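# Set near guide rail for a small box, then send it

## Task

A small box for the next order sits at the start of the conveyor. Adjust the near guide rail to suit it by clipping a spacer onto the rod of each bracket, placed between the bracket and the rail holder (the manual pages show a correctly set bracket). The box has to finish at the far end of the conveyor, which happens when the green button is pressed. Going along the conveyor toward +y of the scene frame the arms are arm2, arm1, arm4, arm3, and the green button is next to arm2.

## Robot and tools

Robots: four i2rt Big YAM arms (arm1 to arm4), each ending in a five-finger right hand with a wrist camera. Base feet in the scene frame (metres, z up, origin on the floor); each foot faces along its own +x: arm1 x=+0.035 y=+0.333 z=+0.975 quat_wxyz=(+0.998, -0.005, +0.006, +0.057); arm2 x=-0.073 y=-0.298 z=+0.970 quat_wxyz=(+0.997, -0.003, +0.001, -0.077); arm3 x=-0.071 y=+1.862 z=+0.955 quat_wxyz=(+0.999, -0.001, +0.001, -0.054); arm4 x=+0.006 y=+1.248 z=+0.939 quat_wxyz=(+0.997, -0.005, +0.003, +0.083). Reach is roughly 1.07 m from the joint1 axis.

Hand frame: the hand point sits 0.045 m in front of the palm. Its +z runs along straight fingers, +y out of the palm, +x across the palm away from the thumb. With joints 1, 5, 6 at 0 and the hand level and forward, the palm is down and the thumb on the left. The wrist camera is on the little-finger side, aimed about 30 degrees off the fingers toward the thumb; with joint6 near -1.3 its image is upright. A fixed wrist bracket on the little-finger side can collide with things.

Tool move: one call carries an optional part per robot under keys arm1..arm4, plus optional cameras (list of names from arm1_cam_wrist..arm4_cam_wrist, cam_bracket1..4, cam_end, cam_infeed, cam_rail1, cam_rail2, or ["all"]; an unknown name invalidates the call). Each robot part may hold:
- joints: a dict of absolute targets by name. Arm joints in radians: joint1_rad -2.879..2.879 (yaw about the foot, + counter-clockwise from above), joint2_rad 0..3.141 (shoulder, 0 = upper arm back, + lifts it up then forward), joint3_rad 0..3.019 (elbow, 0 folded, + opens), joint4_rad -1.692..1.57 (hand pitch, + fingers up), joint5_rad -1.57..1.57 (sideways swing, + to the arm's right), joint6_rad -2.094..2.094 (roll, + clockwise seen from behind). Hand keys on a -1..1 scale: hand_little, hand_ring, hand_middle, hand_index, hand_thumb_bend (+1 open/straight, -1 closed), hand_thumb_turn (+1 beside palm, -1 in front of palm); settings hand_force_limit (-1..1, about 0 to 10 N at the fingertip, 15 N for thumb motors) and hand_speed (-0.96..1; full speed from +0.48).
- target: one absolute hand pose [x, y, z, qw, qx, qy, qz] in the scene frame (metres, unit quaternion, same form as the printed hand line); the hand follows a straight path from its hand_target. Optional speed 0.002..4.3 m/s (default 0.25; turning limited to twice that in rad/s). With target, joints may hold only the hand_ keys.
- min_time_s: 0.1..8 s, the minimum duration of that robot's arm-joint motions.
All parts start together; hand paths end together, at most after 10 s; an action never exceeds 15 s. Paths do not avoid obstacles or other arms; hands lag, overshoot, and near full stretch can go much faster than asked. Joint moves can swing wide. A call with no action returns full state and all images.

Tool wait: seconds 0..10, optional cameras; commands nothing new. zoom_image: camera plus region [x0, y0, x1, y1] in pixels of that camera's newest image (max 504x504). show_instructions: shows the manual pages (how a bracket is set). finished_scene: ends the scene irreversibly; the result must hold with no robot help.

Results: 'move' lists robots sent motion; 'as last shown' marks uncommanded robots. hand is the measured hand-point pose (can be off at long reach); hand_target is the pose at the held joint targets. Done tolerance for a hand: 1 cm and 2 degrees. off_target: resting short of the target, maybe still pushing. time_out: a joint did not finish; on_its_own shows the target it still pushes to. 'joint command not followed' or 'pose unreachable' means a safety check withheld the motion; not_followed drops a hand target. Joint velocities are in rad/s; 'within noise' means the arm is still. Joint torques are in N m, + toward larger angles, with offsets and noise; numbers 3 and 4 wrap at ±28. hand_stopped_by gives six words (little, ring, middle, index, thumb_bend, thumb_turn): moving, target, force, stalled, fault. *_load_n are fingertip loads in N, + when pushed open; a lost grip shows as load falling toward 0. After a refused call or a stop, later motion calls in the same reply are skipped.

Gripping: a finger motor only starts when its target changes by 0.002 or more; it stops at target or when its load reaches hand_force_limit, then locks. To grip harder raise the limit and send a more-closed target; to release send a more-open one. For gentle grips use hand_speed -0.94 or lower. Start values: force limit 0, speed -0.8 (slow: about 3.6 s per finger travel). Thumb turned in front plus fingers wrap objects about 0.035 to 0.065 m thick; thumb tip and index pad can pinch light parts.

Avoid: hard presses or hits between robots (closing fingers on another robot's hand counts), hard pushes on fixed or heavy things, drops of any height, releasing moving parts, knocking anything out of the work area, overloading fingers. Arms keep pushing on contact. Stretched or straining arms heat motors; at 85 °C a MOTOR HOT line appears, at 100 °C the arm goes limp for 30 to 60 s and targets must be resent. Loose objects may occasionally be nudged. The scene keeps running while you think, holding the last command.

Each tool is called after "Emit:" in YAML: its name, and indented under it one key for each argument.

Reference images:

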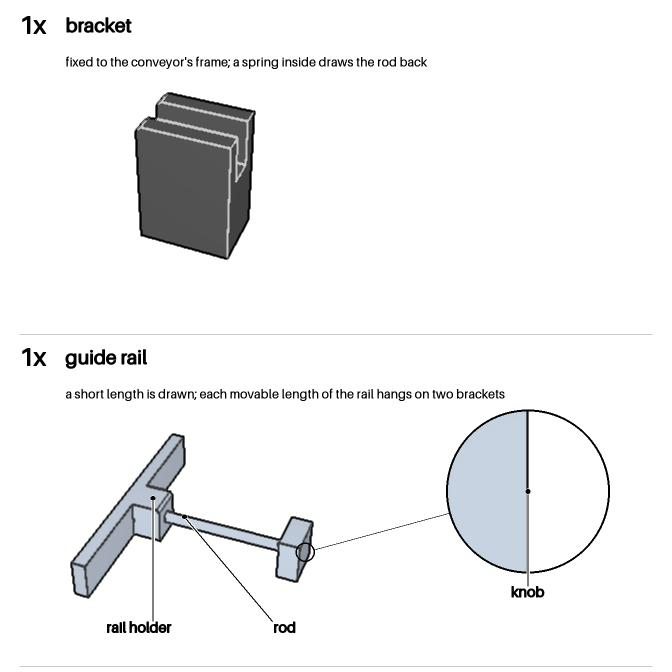

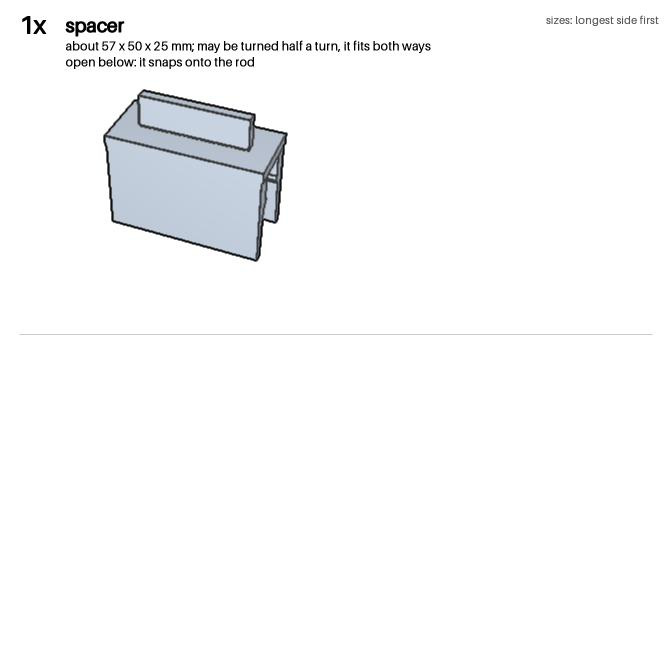

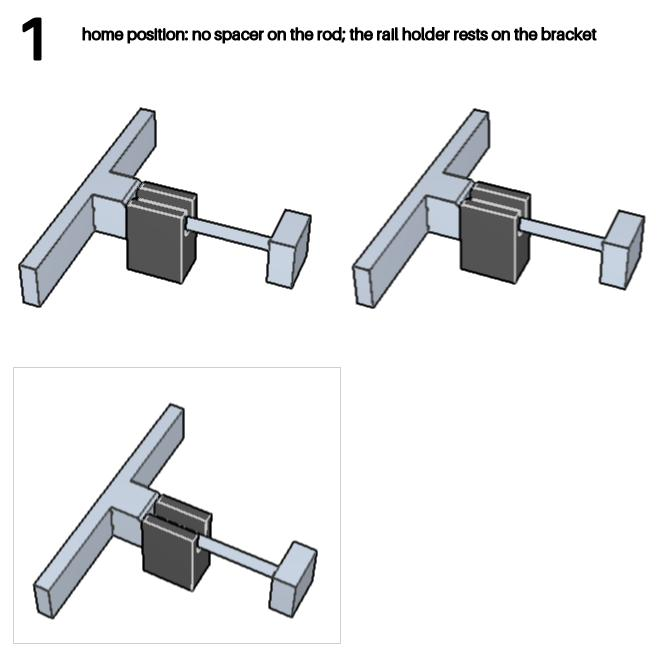

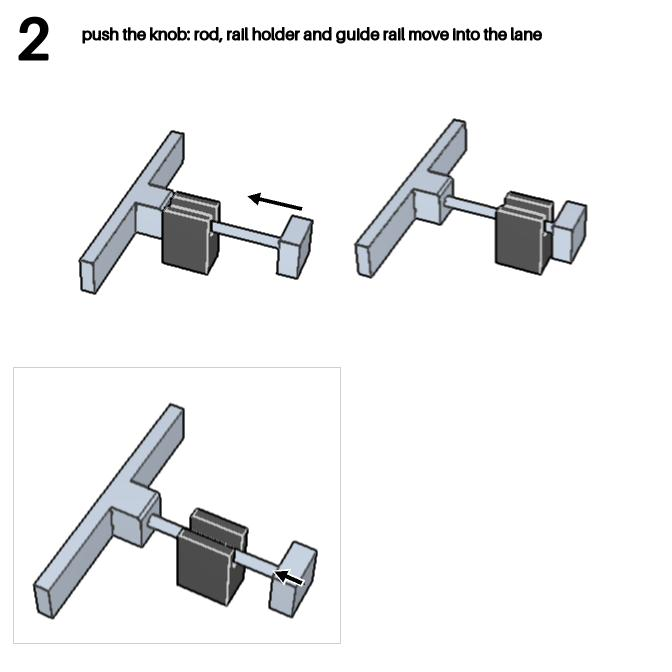

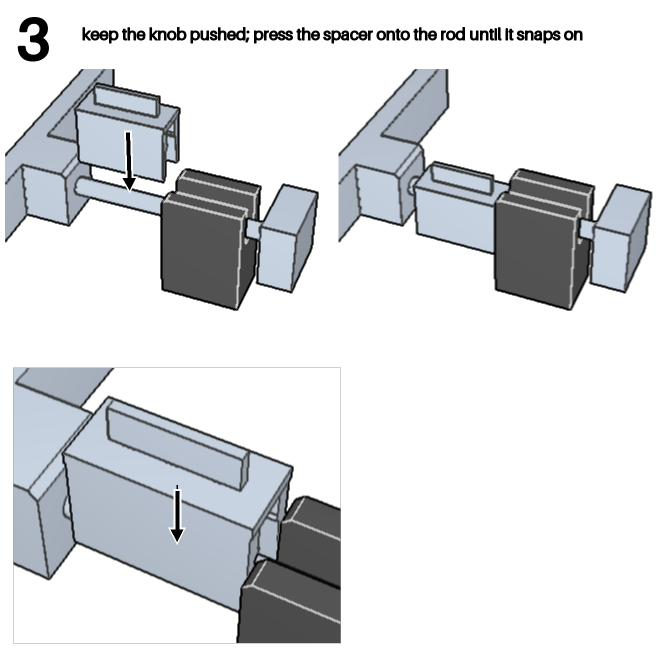

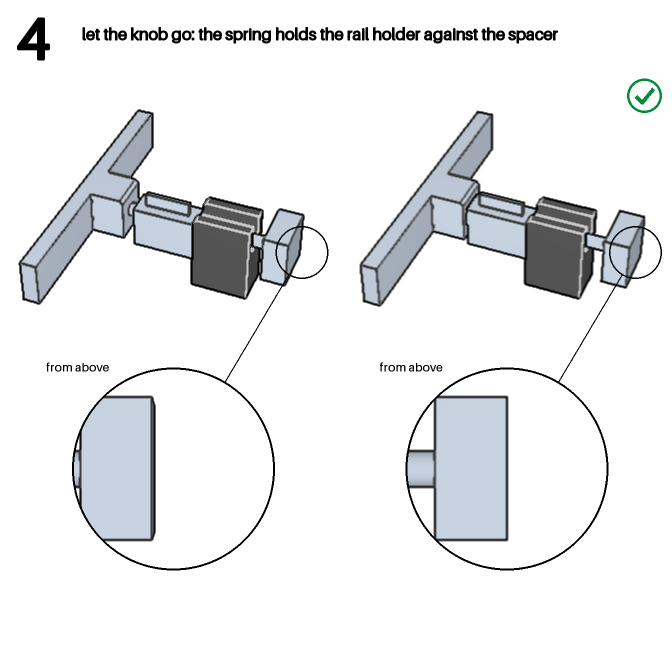

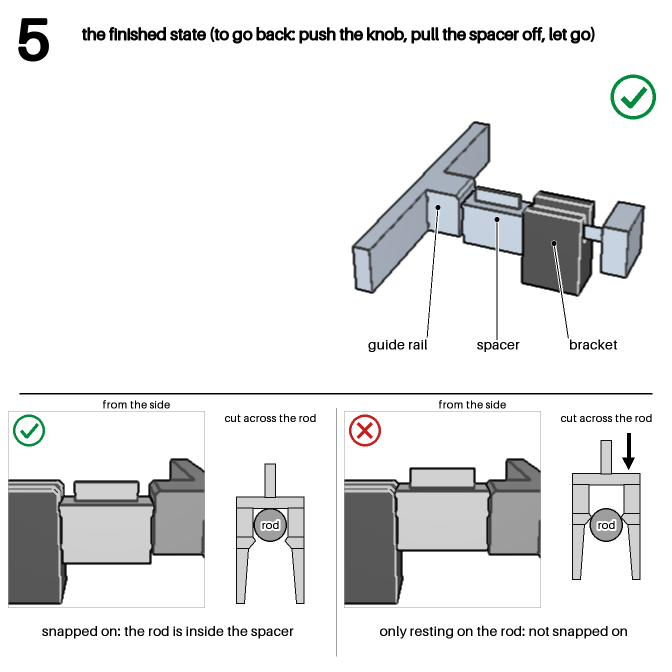

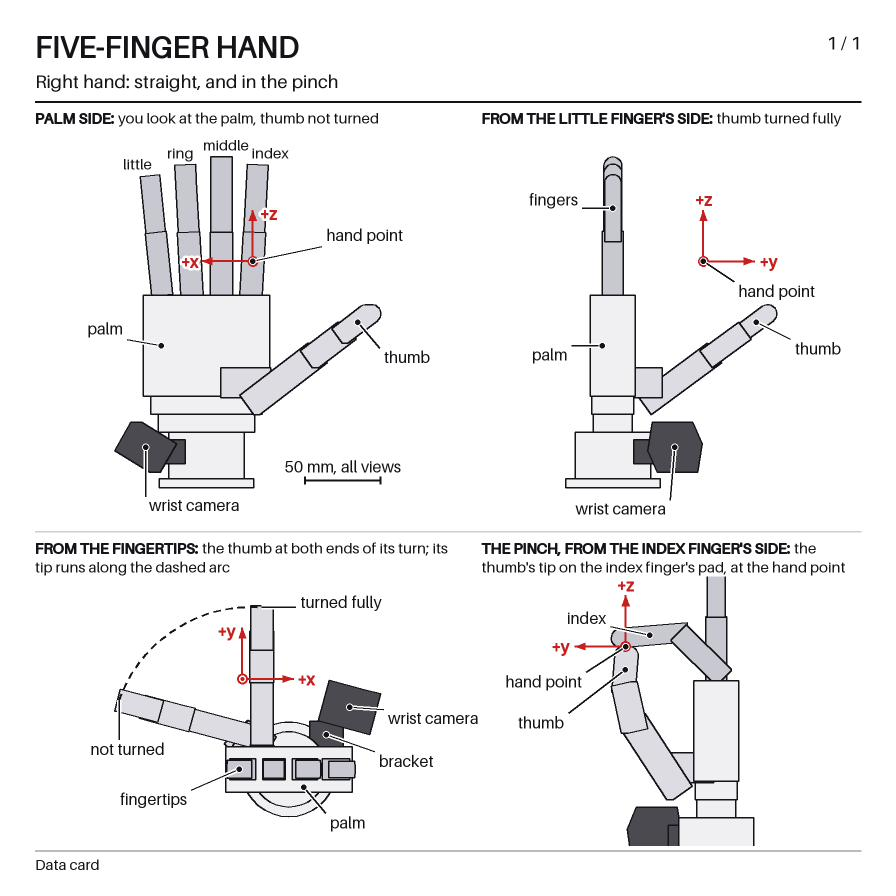

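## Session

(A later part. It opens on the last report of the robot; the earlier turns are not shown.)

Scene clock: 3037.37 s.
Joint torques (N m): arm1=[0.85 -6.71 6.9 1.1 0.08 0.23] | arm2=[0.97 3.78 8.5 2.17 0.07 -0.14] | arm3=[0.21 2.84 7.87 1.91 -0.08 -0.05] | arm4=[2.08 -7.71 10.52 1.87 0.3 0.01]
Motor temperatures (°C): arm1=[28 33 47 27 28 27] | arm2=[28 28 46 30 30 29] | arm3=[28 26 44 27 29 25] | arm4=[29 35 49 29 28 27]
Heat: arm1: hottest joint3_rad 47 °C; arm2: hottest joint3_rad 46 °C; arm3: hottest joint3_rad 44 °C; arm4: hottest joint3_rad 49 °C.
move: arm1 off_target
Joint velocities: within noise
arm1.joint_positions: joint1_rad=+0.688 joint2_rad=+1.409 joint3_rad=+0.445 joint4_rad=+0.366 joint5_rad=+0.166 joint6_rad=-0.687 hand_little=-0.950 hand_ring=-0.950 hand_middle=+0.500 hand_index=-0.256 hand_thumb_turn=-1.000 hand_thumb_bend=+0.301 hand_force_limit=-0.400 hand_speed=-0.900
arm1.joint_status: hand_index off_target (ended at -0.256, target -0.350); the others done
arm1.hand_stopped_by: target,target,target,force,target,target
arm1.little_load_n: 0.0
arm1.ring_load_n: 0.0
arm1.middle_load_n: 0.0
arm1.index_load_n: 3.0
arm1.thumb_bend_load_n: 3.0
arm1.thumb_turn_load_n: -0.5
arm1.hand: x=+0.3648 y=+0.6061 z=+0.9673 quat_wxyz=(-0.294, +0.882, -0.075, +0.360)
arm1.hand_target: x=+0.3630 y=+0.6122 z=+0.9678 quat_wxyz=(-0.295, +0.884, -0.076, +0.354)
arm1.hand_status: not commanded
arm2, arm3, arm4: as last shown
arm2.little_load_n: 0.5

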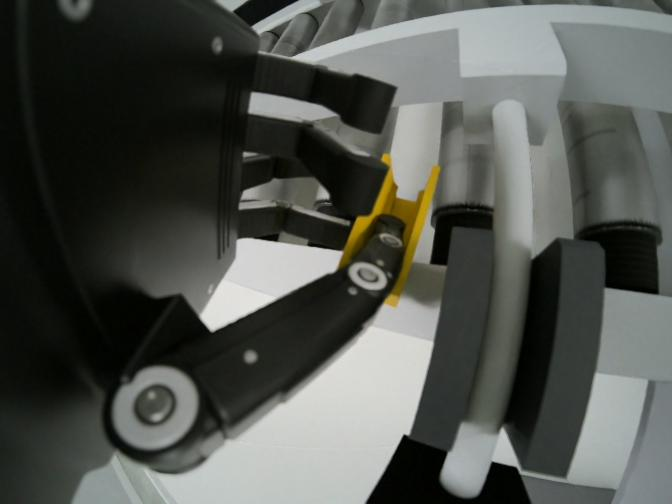

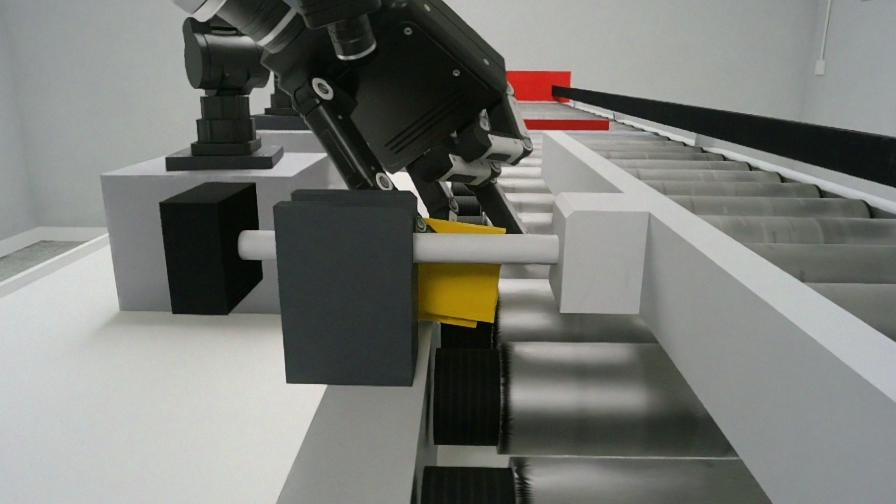

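Emit:
move:
  arm1: {"joints":{"hand_force_limit":0.1,"hand_speed":-0.9,"hand_index":-0.4}}

Emit:
move:
  arm1: {"target":[0.352,0.645,1.05,-0.295,0.884,-0.076,0.354],"speed":0.06}
  cameras: ["arm1_cam_wrist","cam_bracket1","cam_rail1"]

Emit:
zoom_image:
  camera: "arm1_cam_wrist"
  region: [300, 130, 480, 320]

Emit:
zoom_image:
  camera: "cam_bracket1"
  region: [380, 60, 580, 270]

Scene clock: 3042.83 s.
Joint torques (N m): arm1=[0.09 -6.42 6.69 1.03 0.07 0.21] | arm2=[0.97 3.84 8.51 2.17 0.06 -0.15] | arm3=[0.26 2.84 7.88 1.91 -0.08 -0.05] | arm4=[2.14 -7.71 10.51 1.91 0.29 0.02]
Motor temperatures (°C): arm1=[28 33 47 27 28 27] | arm2=[28 28 46 30 30 29] | arm3=[28 26 44 27 29 25] | arm4=[29 35 49 29 28 27]
Heat: arm1: hottest joint3_rad 47 °C; arm2: hottest joint3_rad 46 °C; arm3: hottest joint3_rad 44 °C; arm4: hottest joint3_rad 49 °C.
move: arm1 off_target
Joint velocities: within noise
arm1.joint_positions: joint1_rad=+0.688 joint2_rad=+1.409 joint3_rad=+0.445 joint4_rad=+0.367 joint5_rad=+0.166 joint6_rad=-0.685 hand_little=-0.950 hand_ring=-0.950 hand_middle=+0.500 hand_index=-0.291 hand_thumb_turn=-1.000 hand_thumb_bend=+0.301 hand_force_limit=+0.100 hand_speed=-0.900
arm1.joint_status: hand_index off_target (ended at -0.291, target -0.400); the others done
arm1.hand_stopped_by: target,target,target,force,target,target
arm1.little_load_n: 0.0
arm1.ring_load_n: 0.0
arm1.middle_load_n: 0.0
arm1.index_load_n: 5.5
arm1.thumb_bend_load_n: 4.5
arm1.thumb_turn_load_n: -1.0
arm1.hand: x=+0.3649 y=+0.6064 z=+0.9676 quat_wxyz=(-0.295, +0.882, -0.076, +0.360)
arm1.hand_target: x=+0.3632 y=+0.6125 z=+0.9681 quat_wxyz=(-0.296, +0.884, -0.077, +0.354)
arm1.hand_status: not commanded
arm2, arm3, arm4: as last shown
arm2.little_load_n: 0.0
pictures: none

Scene clock: 3044.93 s.
Joint torques (N m): arm1=[1.08 -7.12 10.3 1.16 0.24 0.19] | arm2=[0.97 3.78 8.51 2.18 0.07 -0.15] | arm3=[0.26 2.84 7.88 1.91 -0.08 -0.06] | arm4=[2.02 -7.82 10.47 1.87 0.3 0.02]
Motor temperatures (°C): arm1=[28 33 47 27 28 27] | arm2=[28 28 46 30 30 29] | arm3=[28 26 44 27 29 25] | arm4=[29 35 49 29 28 27]
Heat: arm1: hottest joint3_rad 47 °C; arm2: hottest joint3_rad 46 °C; arm3: hottest joint3_rad 44 °C; arm4: hottest joint3_rad 49 °C.
move: arm1 off_target
Joint velocities: within noise
arm1.joint_positions: joint1_rad=+0.768 joint2_rad=+1.237 joint3_rad=+0.554 joint4_rad=+0.021 joint5_rad=+0.240 joint6_rad=-0.630 hand_little=-0.950 hand_ring=-0.950 hand_middle=+0.500 hand_index=-0.291 hand_thumb_turn=-1.000 hand_thumb_bend=+0.301 hand_force_limit=+0.100 hand_speed=-0.900
arm1.joint_status: not commanded
arm1.hand_stopped_by: target,target,target,force,target,target
arm1.little_load_n: 0.0
arm1.ring_load_n: 0.0
arm1.middle_load_n: 0.0
arm1.index_load_n: 4.5
arm1.thumb_bend_load_n: 5.0
arm1.thumb_turn_load_n: -1.0
arm1.hand: x=+0.3481 y=+0.6228 z=+1.0255 quat_wxyz=(-0.273, +0.894, -0.079, +0.347)
arm1.hand_target: x=+0.3556 y=+0.6405 z=+1.0487 quat_wxyz=(-0.292, +0.884, -0.081, +0.356)
arm1.hand_status: off_target (0.033 m and 2.9 deg from the pose sent, 0.092 m and 0.8 deg at the start)
arm2, arm3, arm4: as last shown
arm4.middle_load_n: 0.5

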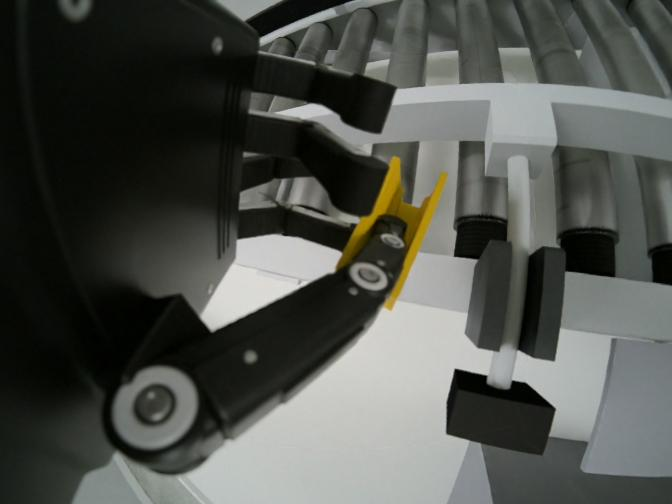

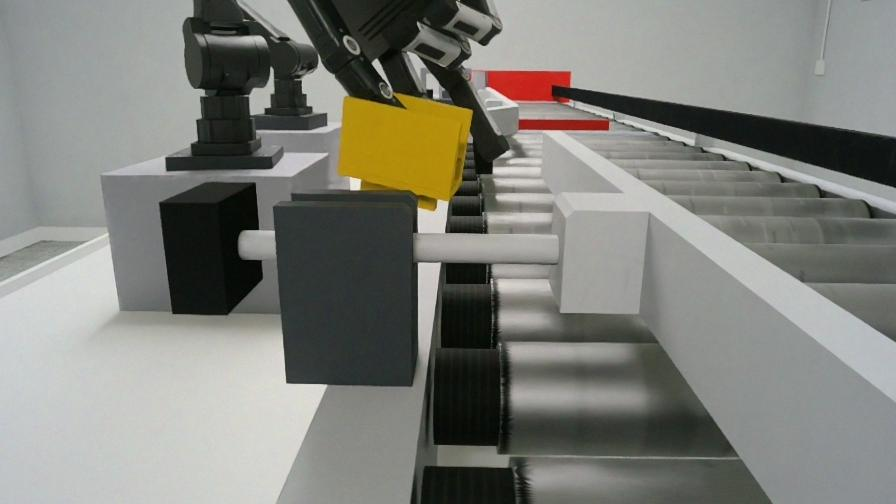

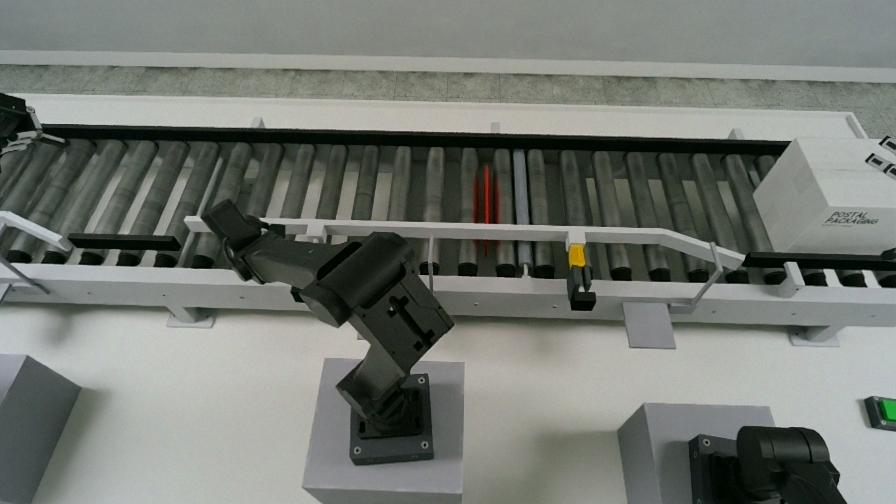

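Scaled by 2.653 from the camera's image (finer frame: 960x720).

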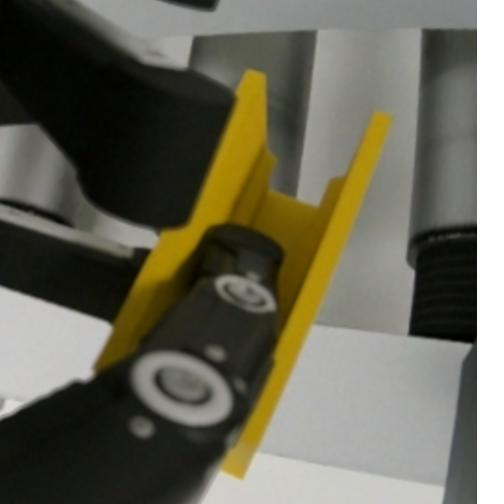

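Scaled by 2.400.

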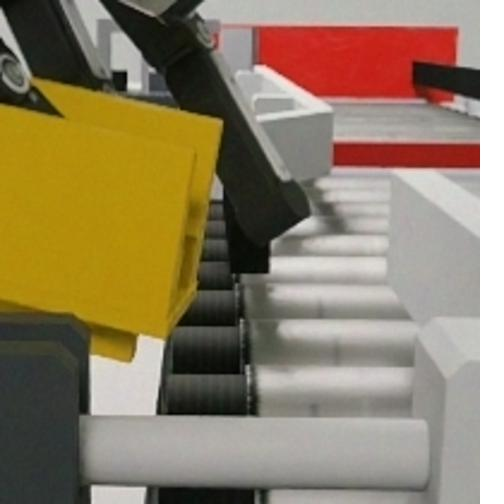

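Emit:
move:
  arm1: {"target":[0.33,0.60,1.17,-0.292,0.884,-0.081,0.356],"speed":0.12}

Emit:
move:
  arm1: {"joints":{"joint6_rad":0.6},"min_time_s":2.5}
  cameras: ["arm1_cam_wrist","cam_rail1"]

Scene clock: 3125.00 s.
Joint torques (N m): arm1=[-0.62 -4.01 12.23 1.09 -0.01 0.1] | arm2=[0.97 3.78 8.5 2.15 0.07 -0.15] | arm3=[0.21 2.84 7.88 1.91 -0.08 -0.05] | arm4=[2.14 -7.65 10.5 1.88 0.31 0.02]
Motor temperatures (°C): arm1=[28 33 52 27 28 27] | arm2=[28 28 46 30 30 29] | arm3=[28 26 44 27 29 25] | arm4=[28 35 49 29 28 27]
Heat: arm1: hottest joint3_rad 52 °C; arm2: hottest joint3_rad 46 °C; arm3: hottest joint3_rad 44 °C; arm4: hottest joint3_rad 49 °C.
move: arm1 off_target
Joint velocities: within noise
arm1.joint_positions: joint1_rad=+0.768 joint2_rad=+0.912 joint3_rad=+0.686 joint4_rad=-0.429 joint5_rad=+0.232 joint6_rad=-0.630 hand_little=-0.950 hand_ring=-0.950 hand_middle=+0.500 hand_index=-0.291 hand_thumb_turn=-1.000 hand_thumb_bend=+0.301 hand_force_limit=+0.100 hand_speed=-0.900
arm1.joint_status: not commanded
arm1.hand_stopped_by: target,target,target,force,target,target
arm1.little_load_n: 0.0
arm1.ring_load_n: 0.0
arm1.middle_load_n: 0.0
arm1.index_load_n: 4.5
arm1.thumb_bend_load_n: 5.0
arm1.thumb_turn_load_n: -1.0
arm1.hand: x=+0.3226 y=+0.5938 z=+1.1436 quat_wxyz=(-0.278, +0.892, -0.078, +0.347)
arm1.hand_target: x=+0.3309 y=+0.6015 z=+1.1693 quat_wxyz=(-0.293, +0.884, -0.081, +0.356)
arm1.hand_status: off_target (0.028 m and 2.2 deg from the pose sent, 0.147 m and 2.6 deg at the start)
arm2, arm3, arm4: as last shown
arm4.thumb_bend_load_n: -0.5
pictures: none

Scene clock: 3128.17 s.
Joint torques (N m): arm1=[-0.67 -4.13 12.22 1.24 -0.07 0.28] | arm2=[0.97 3.84 8.53 2.17 0.07 -0.14] | arm3=[0.26 2.84 7.88 1.91 -0.08 -0.05] | arm4=[2.14 -7.77 10.47 1.87 0.31 0.01]
Motor temperatures (°C): arm1=[28 33 54 27 28 27] | arm2=[28 28 46 30 30 29] | arm3=[28 26 44 27 29 25] | arm4=[28 35 49 29 28 27]
Heat: arm1: hottest joint3_rad 54 °C; arm2: hottest joint3_rad 46 °C; arm3: hottest joint3_rad 44 °C; arm4: hottest joint3_rad 49 °C.
move: arm1 done
Joint velocities: within noise
arm1.joint_positions: joint1_rad=+0.768 joint2_rad=+0.912 joint3_rad=+0.686 joint4_rad=-0.429 joint5_rad=+0.232 joint6_rad=+0.574 hand_little=-0.950 hand_ring=-0.950 hand_middle=+0.500 hand_index=-0.291 hand_thumb_turn=-1.000 hand_thumb_bend=+0.301 hand_force_limit=+0.100 hand_speed=-0.900
arm1.joint_status: all done
arm1.hand_stopped_by: target,target,target,force,target,target
arm1.little_load_n: 0.0
arm1.ring_load_n: 0.0
arm1.middle_load_n: 0.0
arm1.index_load_n: 4.5
arm1.thumb_bend_load_n: 5.0
arm1.thumb_turn_load_n: -1.0
arm1.hand: x=+0.2917 y=+0.6620 z=+1.1598 quat_wxyz=(-0.426, +0.692, -0.569, +0.128)
arm1.hand_target: x=+0.2998 y=+0.6700 z=+1.1874 quat_wxyz=(-0.444, +0.679, -0.572, +0.125)
arm1.hand_status: not commanded
arm2, arm3, arm4: as last shown
arm4.middle_load_n: 0.0
arm4.thumb_bend_load_n: 0.0

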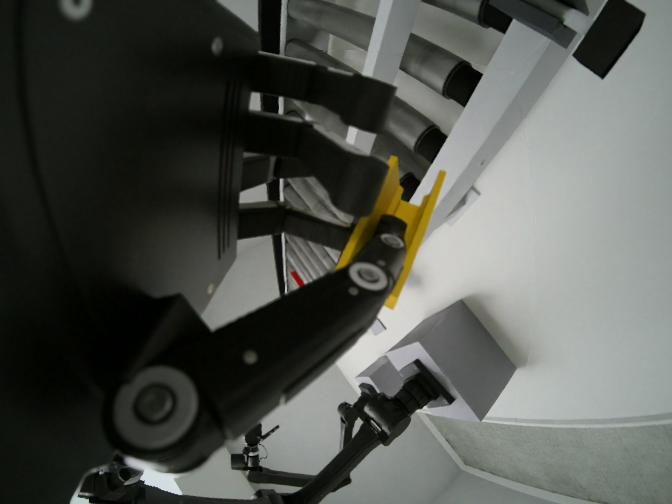

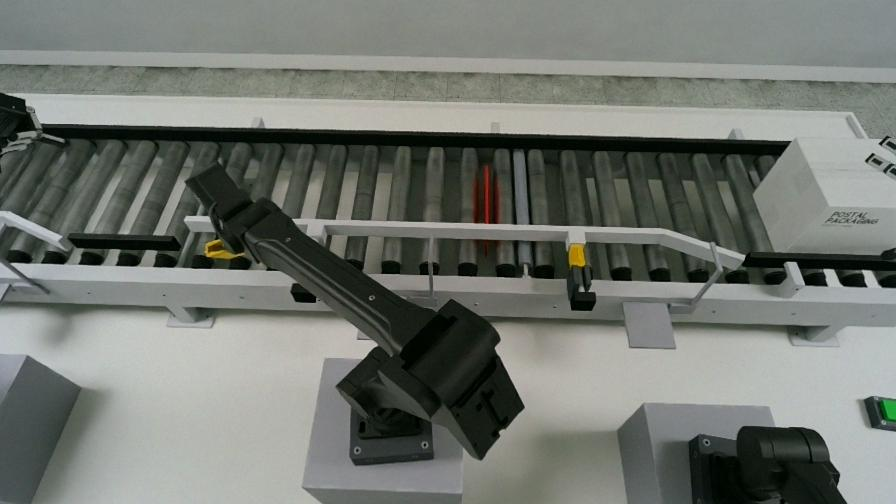

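Emit:
move:
  arm1: {"joints":{"joint4_rad":0.45,"joint5_rad":0.6,"joint6_rad":1.7},"min_time_s":4}
  cameras: ["arm1_cam_wrist"]

Scene clock: 3136.00 s.
Joint torques (N m): arm1=[-0.97 -3.84 12.33 3.1 -0.03 0.31] | arm2=[0.91 3.84 8.5 2.17 0.07 -0.15] | arm3=[0.26 2.84 7.88 1.91 -0.08 -0.05] | arm4=[2.14 -7.71 10.5 1.87 0.3 0.02]
Motor temperatures (°C): arm1=[28 33 58 27 28 27] | arm2=[28 28 46 30 30 29] | arm3=[28 26 44 27 29 25] | arm4=[28 35 49 29 28 27]
Heat: arm1: hottest joint3_rad 58 °C; arm2: hottest joint3_rad 46 °C; arm3: hottest joint3_rad 44 °C; arm4: hottest joint3_rad 49 °C.
move: arm1 done
Joint velocities: within noise
arm1.joint_positions: joint1_rad=+0.768 joint2_rad=+0.912 joint3_rad=+0.686 joint4_rad=+0.424 joint5_rad=+0.606 joint6_rad=+1.686 hand_little=-0.950 hand_ring=-0.950 hand_middle=+0.500 hand_index=-0.291 hand_thumb_turn=-1.000 hand_thumb_bend=+0.301 hand_force_limit=+0.100 hand_speed=-0.900
arm1.joint_status: all done
arm1.hand_stopped_by: target,target,target,force,target,target
arm1.little_load_n: 0.0
arm1.ring_load_n: 0.0
arm1.middle_load_n: 0.0
arm1.index_load_n: 5.0
arm1.thumb_bend_load_n: 5.5
arm1.thumb_turn_load_n: -1.0
arm1.hand: x=+0.3889 y=+0.6581 z=+1.4430 quat_wxyz=(-0.735, +0.014, -0.652, -0.183)
arm1.hand_target: x=+0.3881 y=+0.6517 z=+1.4828 quat_wxyz=(-0.751, -0.011, -0.628, -0.205)
arm1.hand_status: not commanded
arm2, arm3, arm4: as last shown

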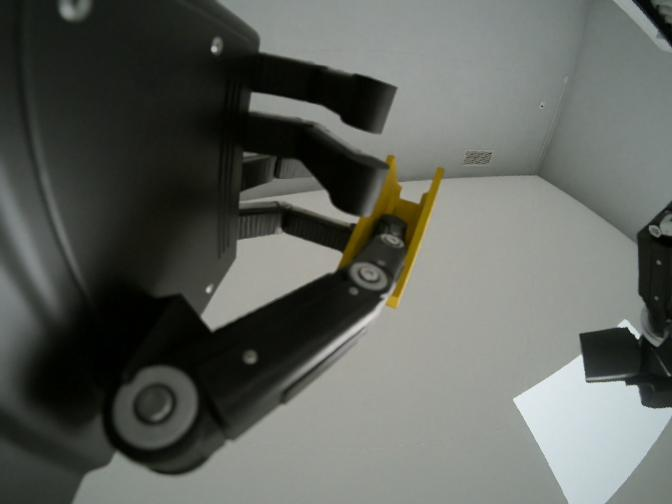

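Emit:
move:
  arm1: {"target":[0.31,0.60,1.10,0.7911,0.0,0.5739,0.212],"speed":0.15}
  cameras: ["arm1_cam_wrist","cam_bracket1","cam_rail1"]

Scene clock: 3142.30 s.
Joint torques (N m): arm1=[0.62 -3.96 1.57 3.07 0.15 0.36] | arm2=[0.97 3.72 8.5 2.17 0.07 -0.15] | arm3=[0.21 2.84 7.87 1.92 -0.07 -0.05] | arm4=[2.14 -7.77 10.51 1.89 0.3 0.01]
Motor temperatures (°C): arm1=[28 33 58 27 28 27] | arm2=[28 28 46 30 30 29] | arm3=[28 26 44 27 29 25] | arm4=[28 35 49 29 28 27]
Heat: arm1: hottest joint3_rad 58 °C; arm2: hottest joint3_rad 46 °C; arm3: hottest joint3_rad 44 °C; arm4: hottest joint3_rad 49 °C.
move: arm1 off_target
Joint velocities: within noise
arm1.joint_positions: joint1_rad=+0.979 joint2_rad=+1.726 joint3_rad=+0.074 joint4_rad=+1.536 joint5_rad=+0.896 joint6_rad=+1.860 hand_little=-0.950 hand_ring=-0.950 hand_middle=+0.500 hand_index=-0.291 hand_thumb_turn=-1.000 hand_thumb_bend=+0.301 hand_force_limit=+0.100 hand_speed=-0.900
arm1.joint_status: not commanded
arm1.hand_stopped_by: target,target,target,force,target,target
arm1.little_load_n: 0.0
arm1.ring_load_n: 0.0
arm1.middle_load_n: 0.0
arm1.index_load_n: 4.5
arm1.thumb_bend_load_n: 5.0
arm1.thumb_turn_load_n: -1.0
arm1.hand: x=+0.3071 y=+0.5922 z=+1.1021 quat_wxyz=(-0.664, +0.001, -0.737, -0.128)
arm1.hand_target: x=+0.3059 y=+0.5986 z=+1.1062 quat_wxyz=(-0.666, -0.007, -0.732, -0.144)
arm1.hand_status: off_target (0.009 m and 25.6 deg from the pose sent, 0.357 m and 11.7 deg at the start; pose on its path clipped on 38 of 113 steps; a joint's target at an end of its range on 65 of 113 steps)
arm2, arm3, arm4: as last shown
arm3.little_load_n: 0.5

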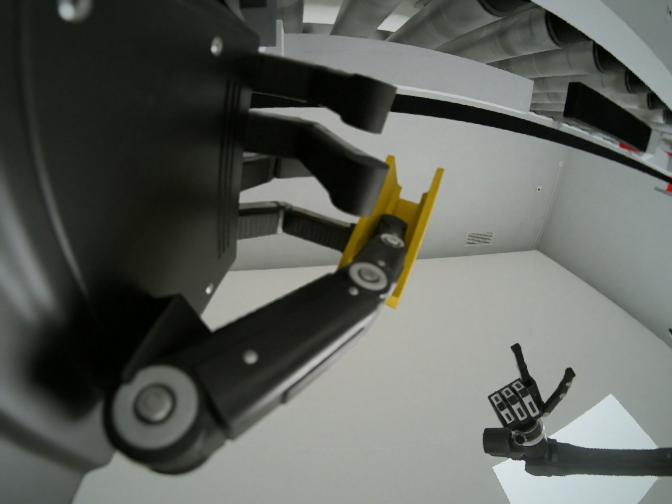

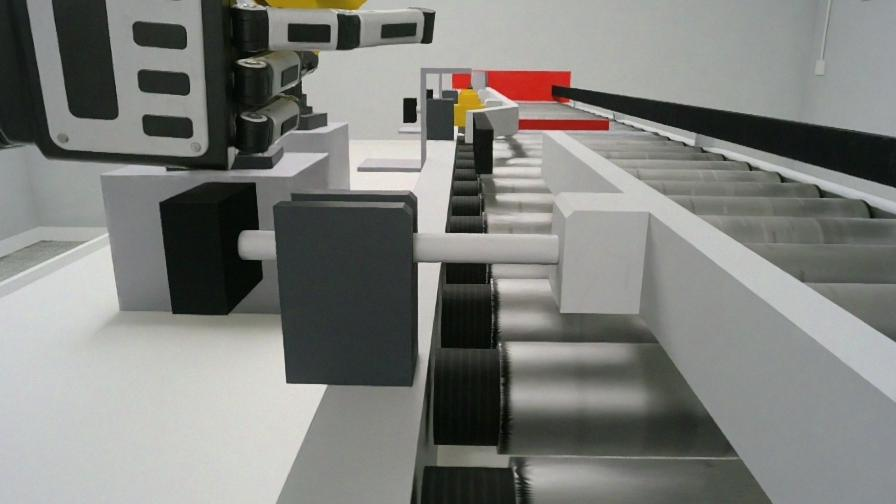

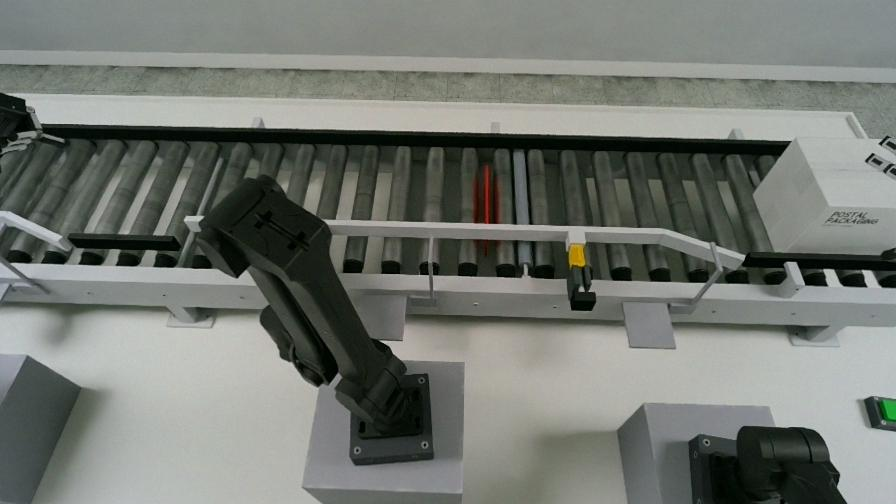

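Emit:
move:
  arm1: {"target":[0.36,0.63,1.34,0.7911,0.0,0.5739,0.212],"speed":0.2}
  cameras: ["arm1_cam_wrist","cam_rail2","cam_rail1","cam_infeed"]

Scene clock: 3147.43 s.
Joint torques (N m): arm1=[-1.38 -4.13 8.55 1.24 -0.32 0.07] | arm2=[0.97 3.78 8.5 2.17 0.07 -0.15] | arm3=[0.26 2.84 7.88 1.91 -0.08 -0.05] | arm4=[2.02 -7.71 10.52 1.87 0.31 0.01]
Motor temperatures (°C): arm1=[28 33 57 27 28 27] | arm2=[28 28 46 30 30 29] | arm3=[28 26 44 27 29 25] | arm4=[28 35 49 29 28 27]
Heat: arm1: hottest joint3_rad 57 °C; arm2: hottest joint3_rad 46 °C; arm3: hottest joint3_rad 44 °C; arm4: hottest joint3_rad 49 °C.
move: arm1 off_target
Joint velocities: within noise
arm1.joint_positions: joint1_rad=+0.775 joint2_rad=+1.194 joint3_rad=+0.329 joint4_rad=+1.271 joint5_rad=+0.582 joint6_rad=+1.608 hand_little=-0.950 hand_ring=-0.950 hand_middle=+0.500 hand_index=-0.291 hand_thumb_turn=-1.000 hand_thumb_bend=+0.301 hand_force_limit=+0.100 hand_speed=-0.900
arm1.joint_status: not commanded
arm1.hand_stopped_by: target,target,target,force,target,target
arm1.little_load_n: 0.0
arm1.ring_load_n: 0.0
arm1.middle_load_n: 0.5
arm1.index_load_n: 4.5
arm1.thumb_bend_load_n: 5.0
arm1.thumb_turn_load_n: -1.0
arm1.hand: x=+0.3533 y=+0.6315 z=+1.3216 quat_wxyz=(-0.783, +0.002, -0.585, -0.213)
arm1.hand_target: x=+0.3602 y=+0.6328 z=+1.3371 quat_wxyz=(-0.790, -0.003, -0.575, -0.211)
arm1.hand_status: off_target (0.020 m and 1.6 deg from the pose sent, 0.247 m and 25.6 deg at the start)
arm2.joint_positions: joint1_rad=+0.146 joint2_rad=+0.560 joint3_rad=+1.336 joint4_rad=-1.211 joint5_rad=+0.058 joint6_rad=-1.149 hand_little=+1.000 hand_ring=+1.000 hand_middle=+1.000 hand_index=+1.000 hand_thumb_turn=+1.000 hand_thumb_bend=+1.000 hand_force_limit=+0.000 hand_speed=-0.800
arm2.joint_status: not commanded
arm2.hand_stopped_by: target,target,target,target,target,target
arm2.little_load_n: 0.0
arm2.ring_load_n: 0.0
arm2.middle_load_n: 0.0
arm2.index_load_n: 0.0
arm2.thumb_bend_load_n: 0.0
arm2.thumb_turn_load_n: 0.0
arm2.hand: x=+0.1562 y=-0.3514 z=+1.4671 quat_wxyz=(-0.084, +0.821, -0.194, +0.530)
arm2.hand_target: x=+0.1552 y=-0.3513 z=+1.4789 quat_wxyz=(-0.086, +0.814, -0.192, +0.541)
arm2.hand_status: not commanded
arm3.joint_positions: joint1_rad=-0.183 joint2_rad=+0.625 joint3_rad=+1.366 joint4_rad=-1.295 joint5_rad=-0.032 joint6_rad=-1.281 hand_little=+1.000 hand_ring=+1.000 hand_middle=+1.000 hand_index=+1.000 hand_thumb_turn=+1.000 hand_thumb_bend=+1.000 hand_force_limit=+0.000 hand_speed=-0.800
arm3.joint_status: not commanded
arm3.hand_stopped_by: target,target,target,target,target,target
arm3.little_load_n: 0.0
arm3.ring_load_n: 0.0
arm3.middle_load_n: 0.0
arm3.index_load_n: 0.0
arm3.thumb_bend_load_n: 0.0
arm3.thumb_turn_load_n: 0.0
arm3.hand: x=+0.1496 y=+1.7528 z=+1.4379 quat_wxyz=(-0.013, +0.840, -0.242, +0.485)
arm3.hand_target: x=+0.1488 y=+1.7531 z=+1.4458 quat_wxyz=(-0.013, +0.836, -0.241, +0.494)
arm3.hand_status: not commanded
arm4.joint_positions: joint1_rad=-1.013 joint2_rad=+1.205 joint3_rad=+1.602 joint4_rad=-1.222 joint5_rad=-0.006 joint6_rad=-1.036 hand_little=-1.000 hand_ring=-1.000 hand_middle=-0.950 hand_index=+1.000 hand_thumb_turn=+1.000 hand_thumb_bend=+0.600 hand_force_limit=+0.200 hand_speed=+0.000
arm4.joint_status: not commanded
arm4.hand_stopped_by: target,target,target,target,target,target
arm4.little_load_n: 0.0
arm4.ring_load_n: 0.0
arm4.middle_load_n: 0.5
arm4.index_load_n: 0.0
arm4.thumb_bend_load_n: 0.0
arm4.thumb_turn_load_n: 0.0
arm4.hand: x=+0.2747 y=+0.8983 z=+1.3622 quat_wxyz=(+0.060, +0.719, -0.590, +0.362)
arm4.hand_target: x=+0.2808 y=+0.8990 z=+1.3667 quat_wxyz=(+0.061, +0.719, -0.583, +0.373)
arm4.hand_status: not commanded
pictures: arm1_cam_wrist, cam_infeed, cam_rail1, cam_rail2

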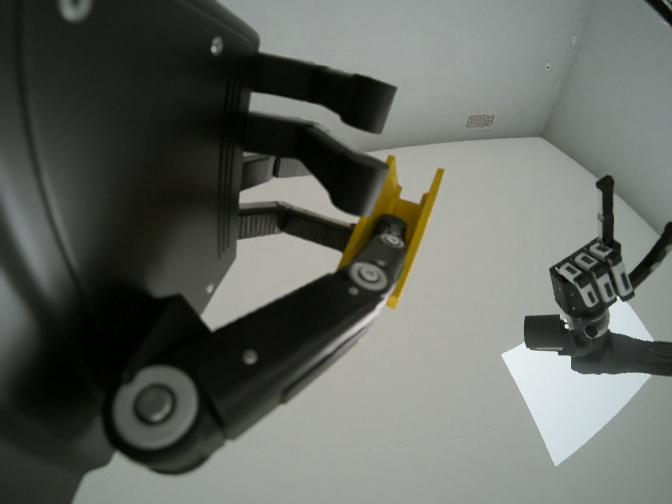

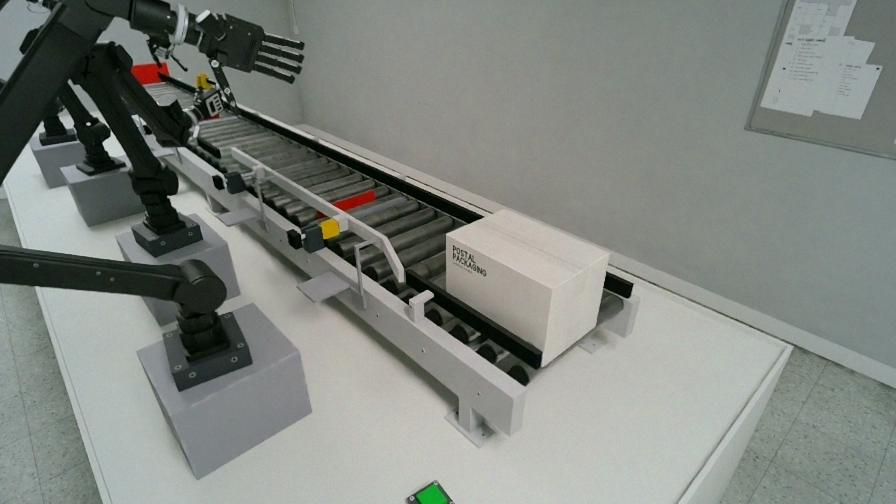

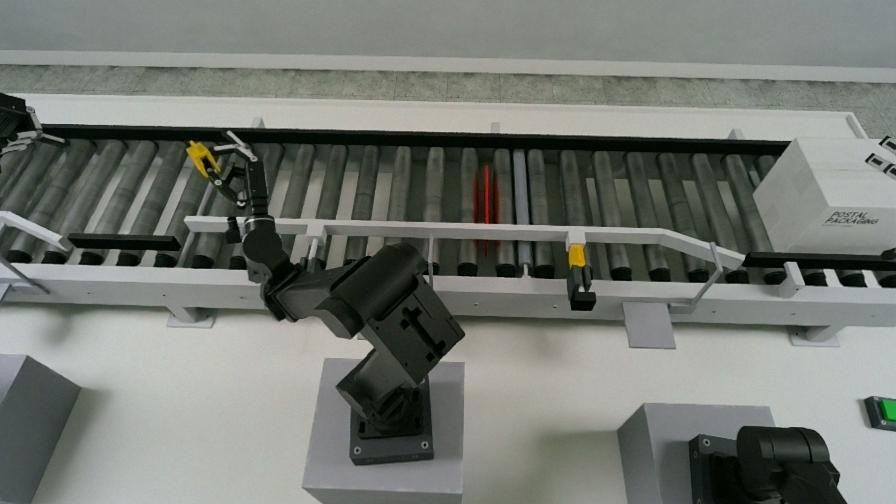

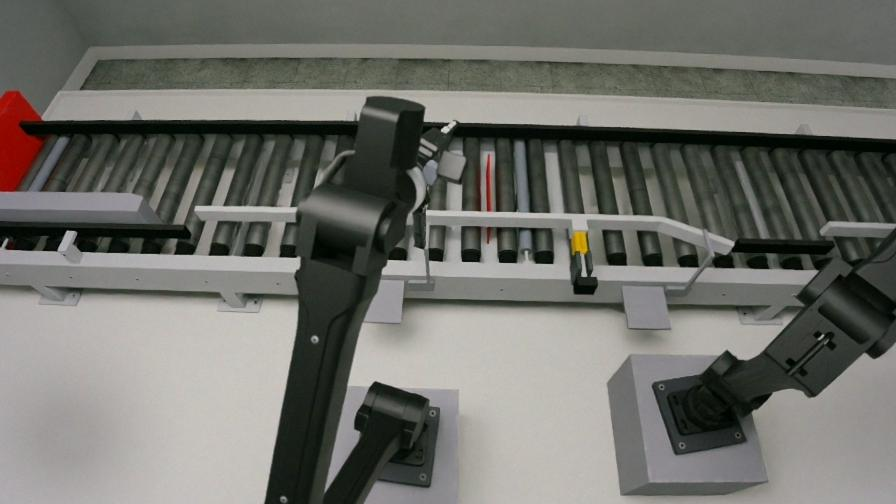

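Emit:
move:
  arm4: {"target":[0.365,0.745,1.415,0.0096,-0.3424,0.6781,-0.6502],"speed":0.15,"joints":{"hand_little":1.0,"hand_ring":1.0,"hand_middle":0.3,"hand_index":0.3,"hand_thumb_turn":-1.0,"hand_thumb_bend":0.35}}
  cameras: ["arm4_cam_wrist","arm1_cam_wrist","cam_rail1"]

Scene clock: 3182.40 s.
Joint torques (N m): arm1=[-1.44 -4.25 8.53 1.29 -0.32 0.05] | arm2=[0.97 3.72 8.49 2.15 0.07 -0.15] | arm3=[0.26 2.84 7.87 1.91 -0.08 -0.05] | arm4=[0.32 -9.23 11.58 2.51 0.31 0.18]
Motor temperatures (°C): arm1=[28 33 57 27 28 27] | arm2=[28 28 46 30 30 29] | arm3=[28 26 44 27 29 25] | arm4=[28 35 49 29 27 27]
Heat: arm1: hottest joint3_rad 57 °C; arm2: hottest joint3_rad 46 °C; arm3: hottest joint3_rad 44 °C; arm4: hottest joint3_rad 49 °C.
move: arm4 off_target
Joint velocities: within noise
arm1, arm2, arm3: as last shown
arm1.ring_load_n: 0.5
arm1.middle_load_n: 0.0
arm1.index_load_n: 5.0
arm2.middle_load_n: -0.5
arm2.index_load_n: -0.5
arm3.little_load_n: -0.5
arm4.joint_positions: joint1_rad=-1.067 joint2_rad=+1.312 joint3_rad=+1.493 joint4_rad=-0.358 joint5_rad=+0.163 joint6_rad=-0.438 hand_little=+1.000 hand_ring=+1.000 hand_middle=+0.300 hand_index=+0.300 hand_thumb_turn=-1.000 hand_thumb_bend=+0.350 hand_force_limit=+0.200 hand_speed=+0.000
arm4.joint_status: all done
arm4.hand_stopped_by: target,target,target,target,target,target
arm4.little_load_n: 0.0
arm4.ring_load_n: 0.0
arm4.middle_load_n: 0.0
arm4.index_load_n: 0.0
arm4.thumb_bend_load_n: 0.0
arm4.thumb_turn_load_n: 0.0
arm4.hand: x=+0.3685 y=+0.7522 z=+1.4123 quat_wxyz=(-0.009, +0.360, -0.674, +0.645)
arm4.hand_target: x=+0.3668 y=+0.7439 z=+1.4118 quat_wxyz=(-0.011, +0.344, -0.677, +0.651)
arm4.hand_status: off_target (0.008 m and 2.1 deg from the pose sent, 0.186 m and 56.4 deg at the start)
pictures: arm1_cam_wrist, arm4_cam_wrist, cam_rail1

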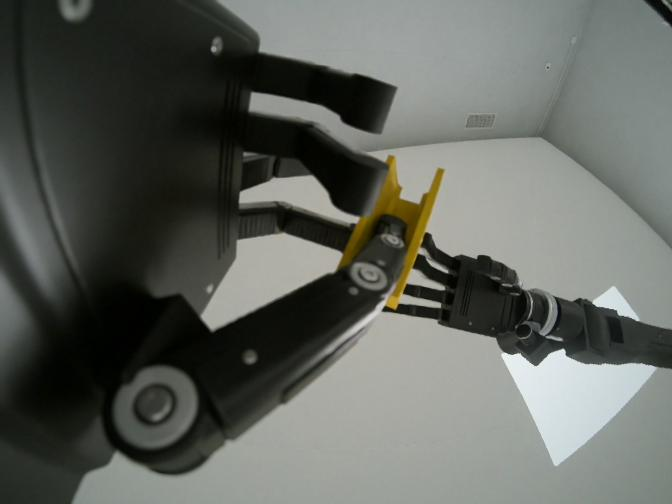

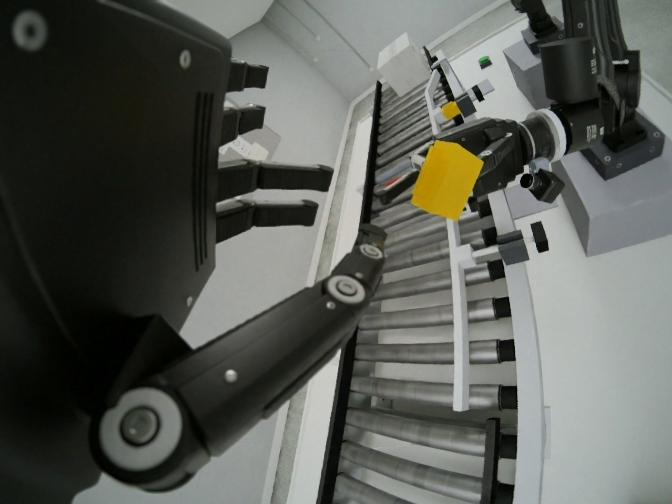

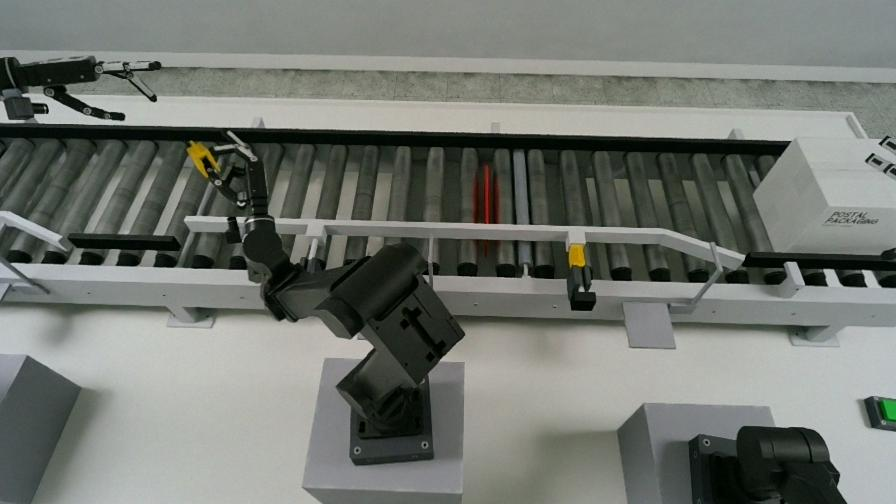

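Emit:
zoom_image:
  camera: "arm4_cam_wrist"
  region: [380, 110, 520, 240]

Emit:
zoom_image:
  camera: "cam_rail1"
  region: [100, 40, 280, 220]

Scaled by 3.600 from the camera's image (finer frame: 960x720).

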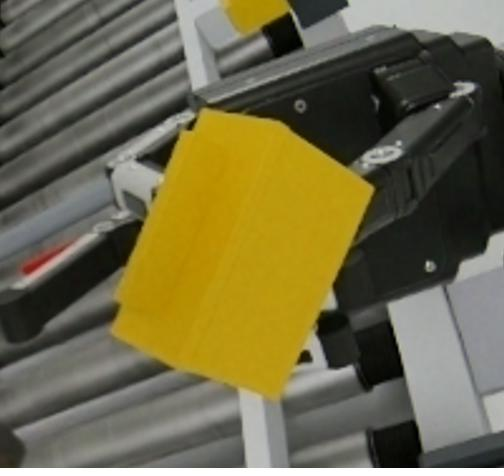

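Scaled by 2.800.

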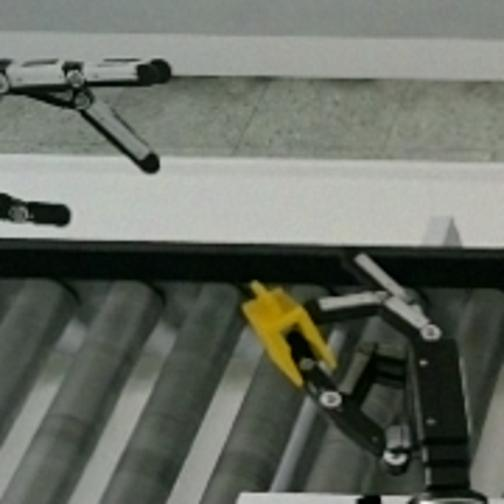

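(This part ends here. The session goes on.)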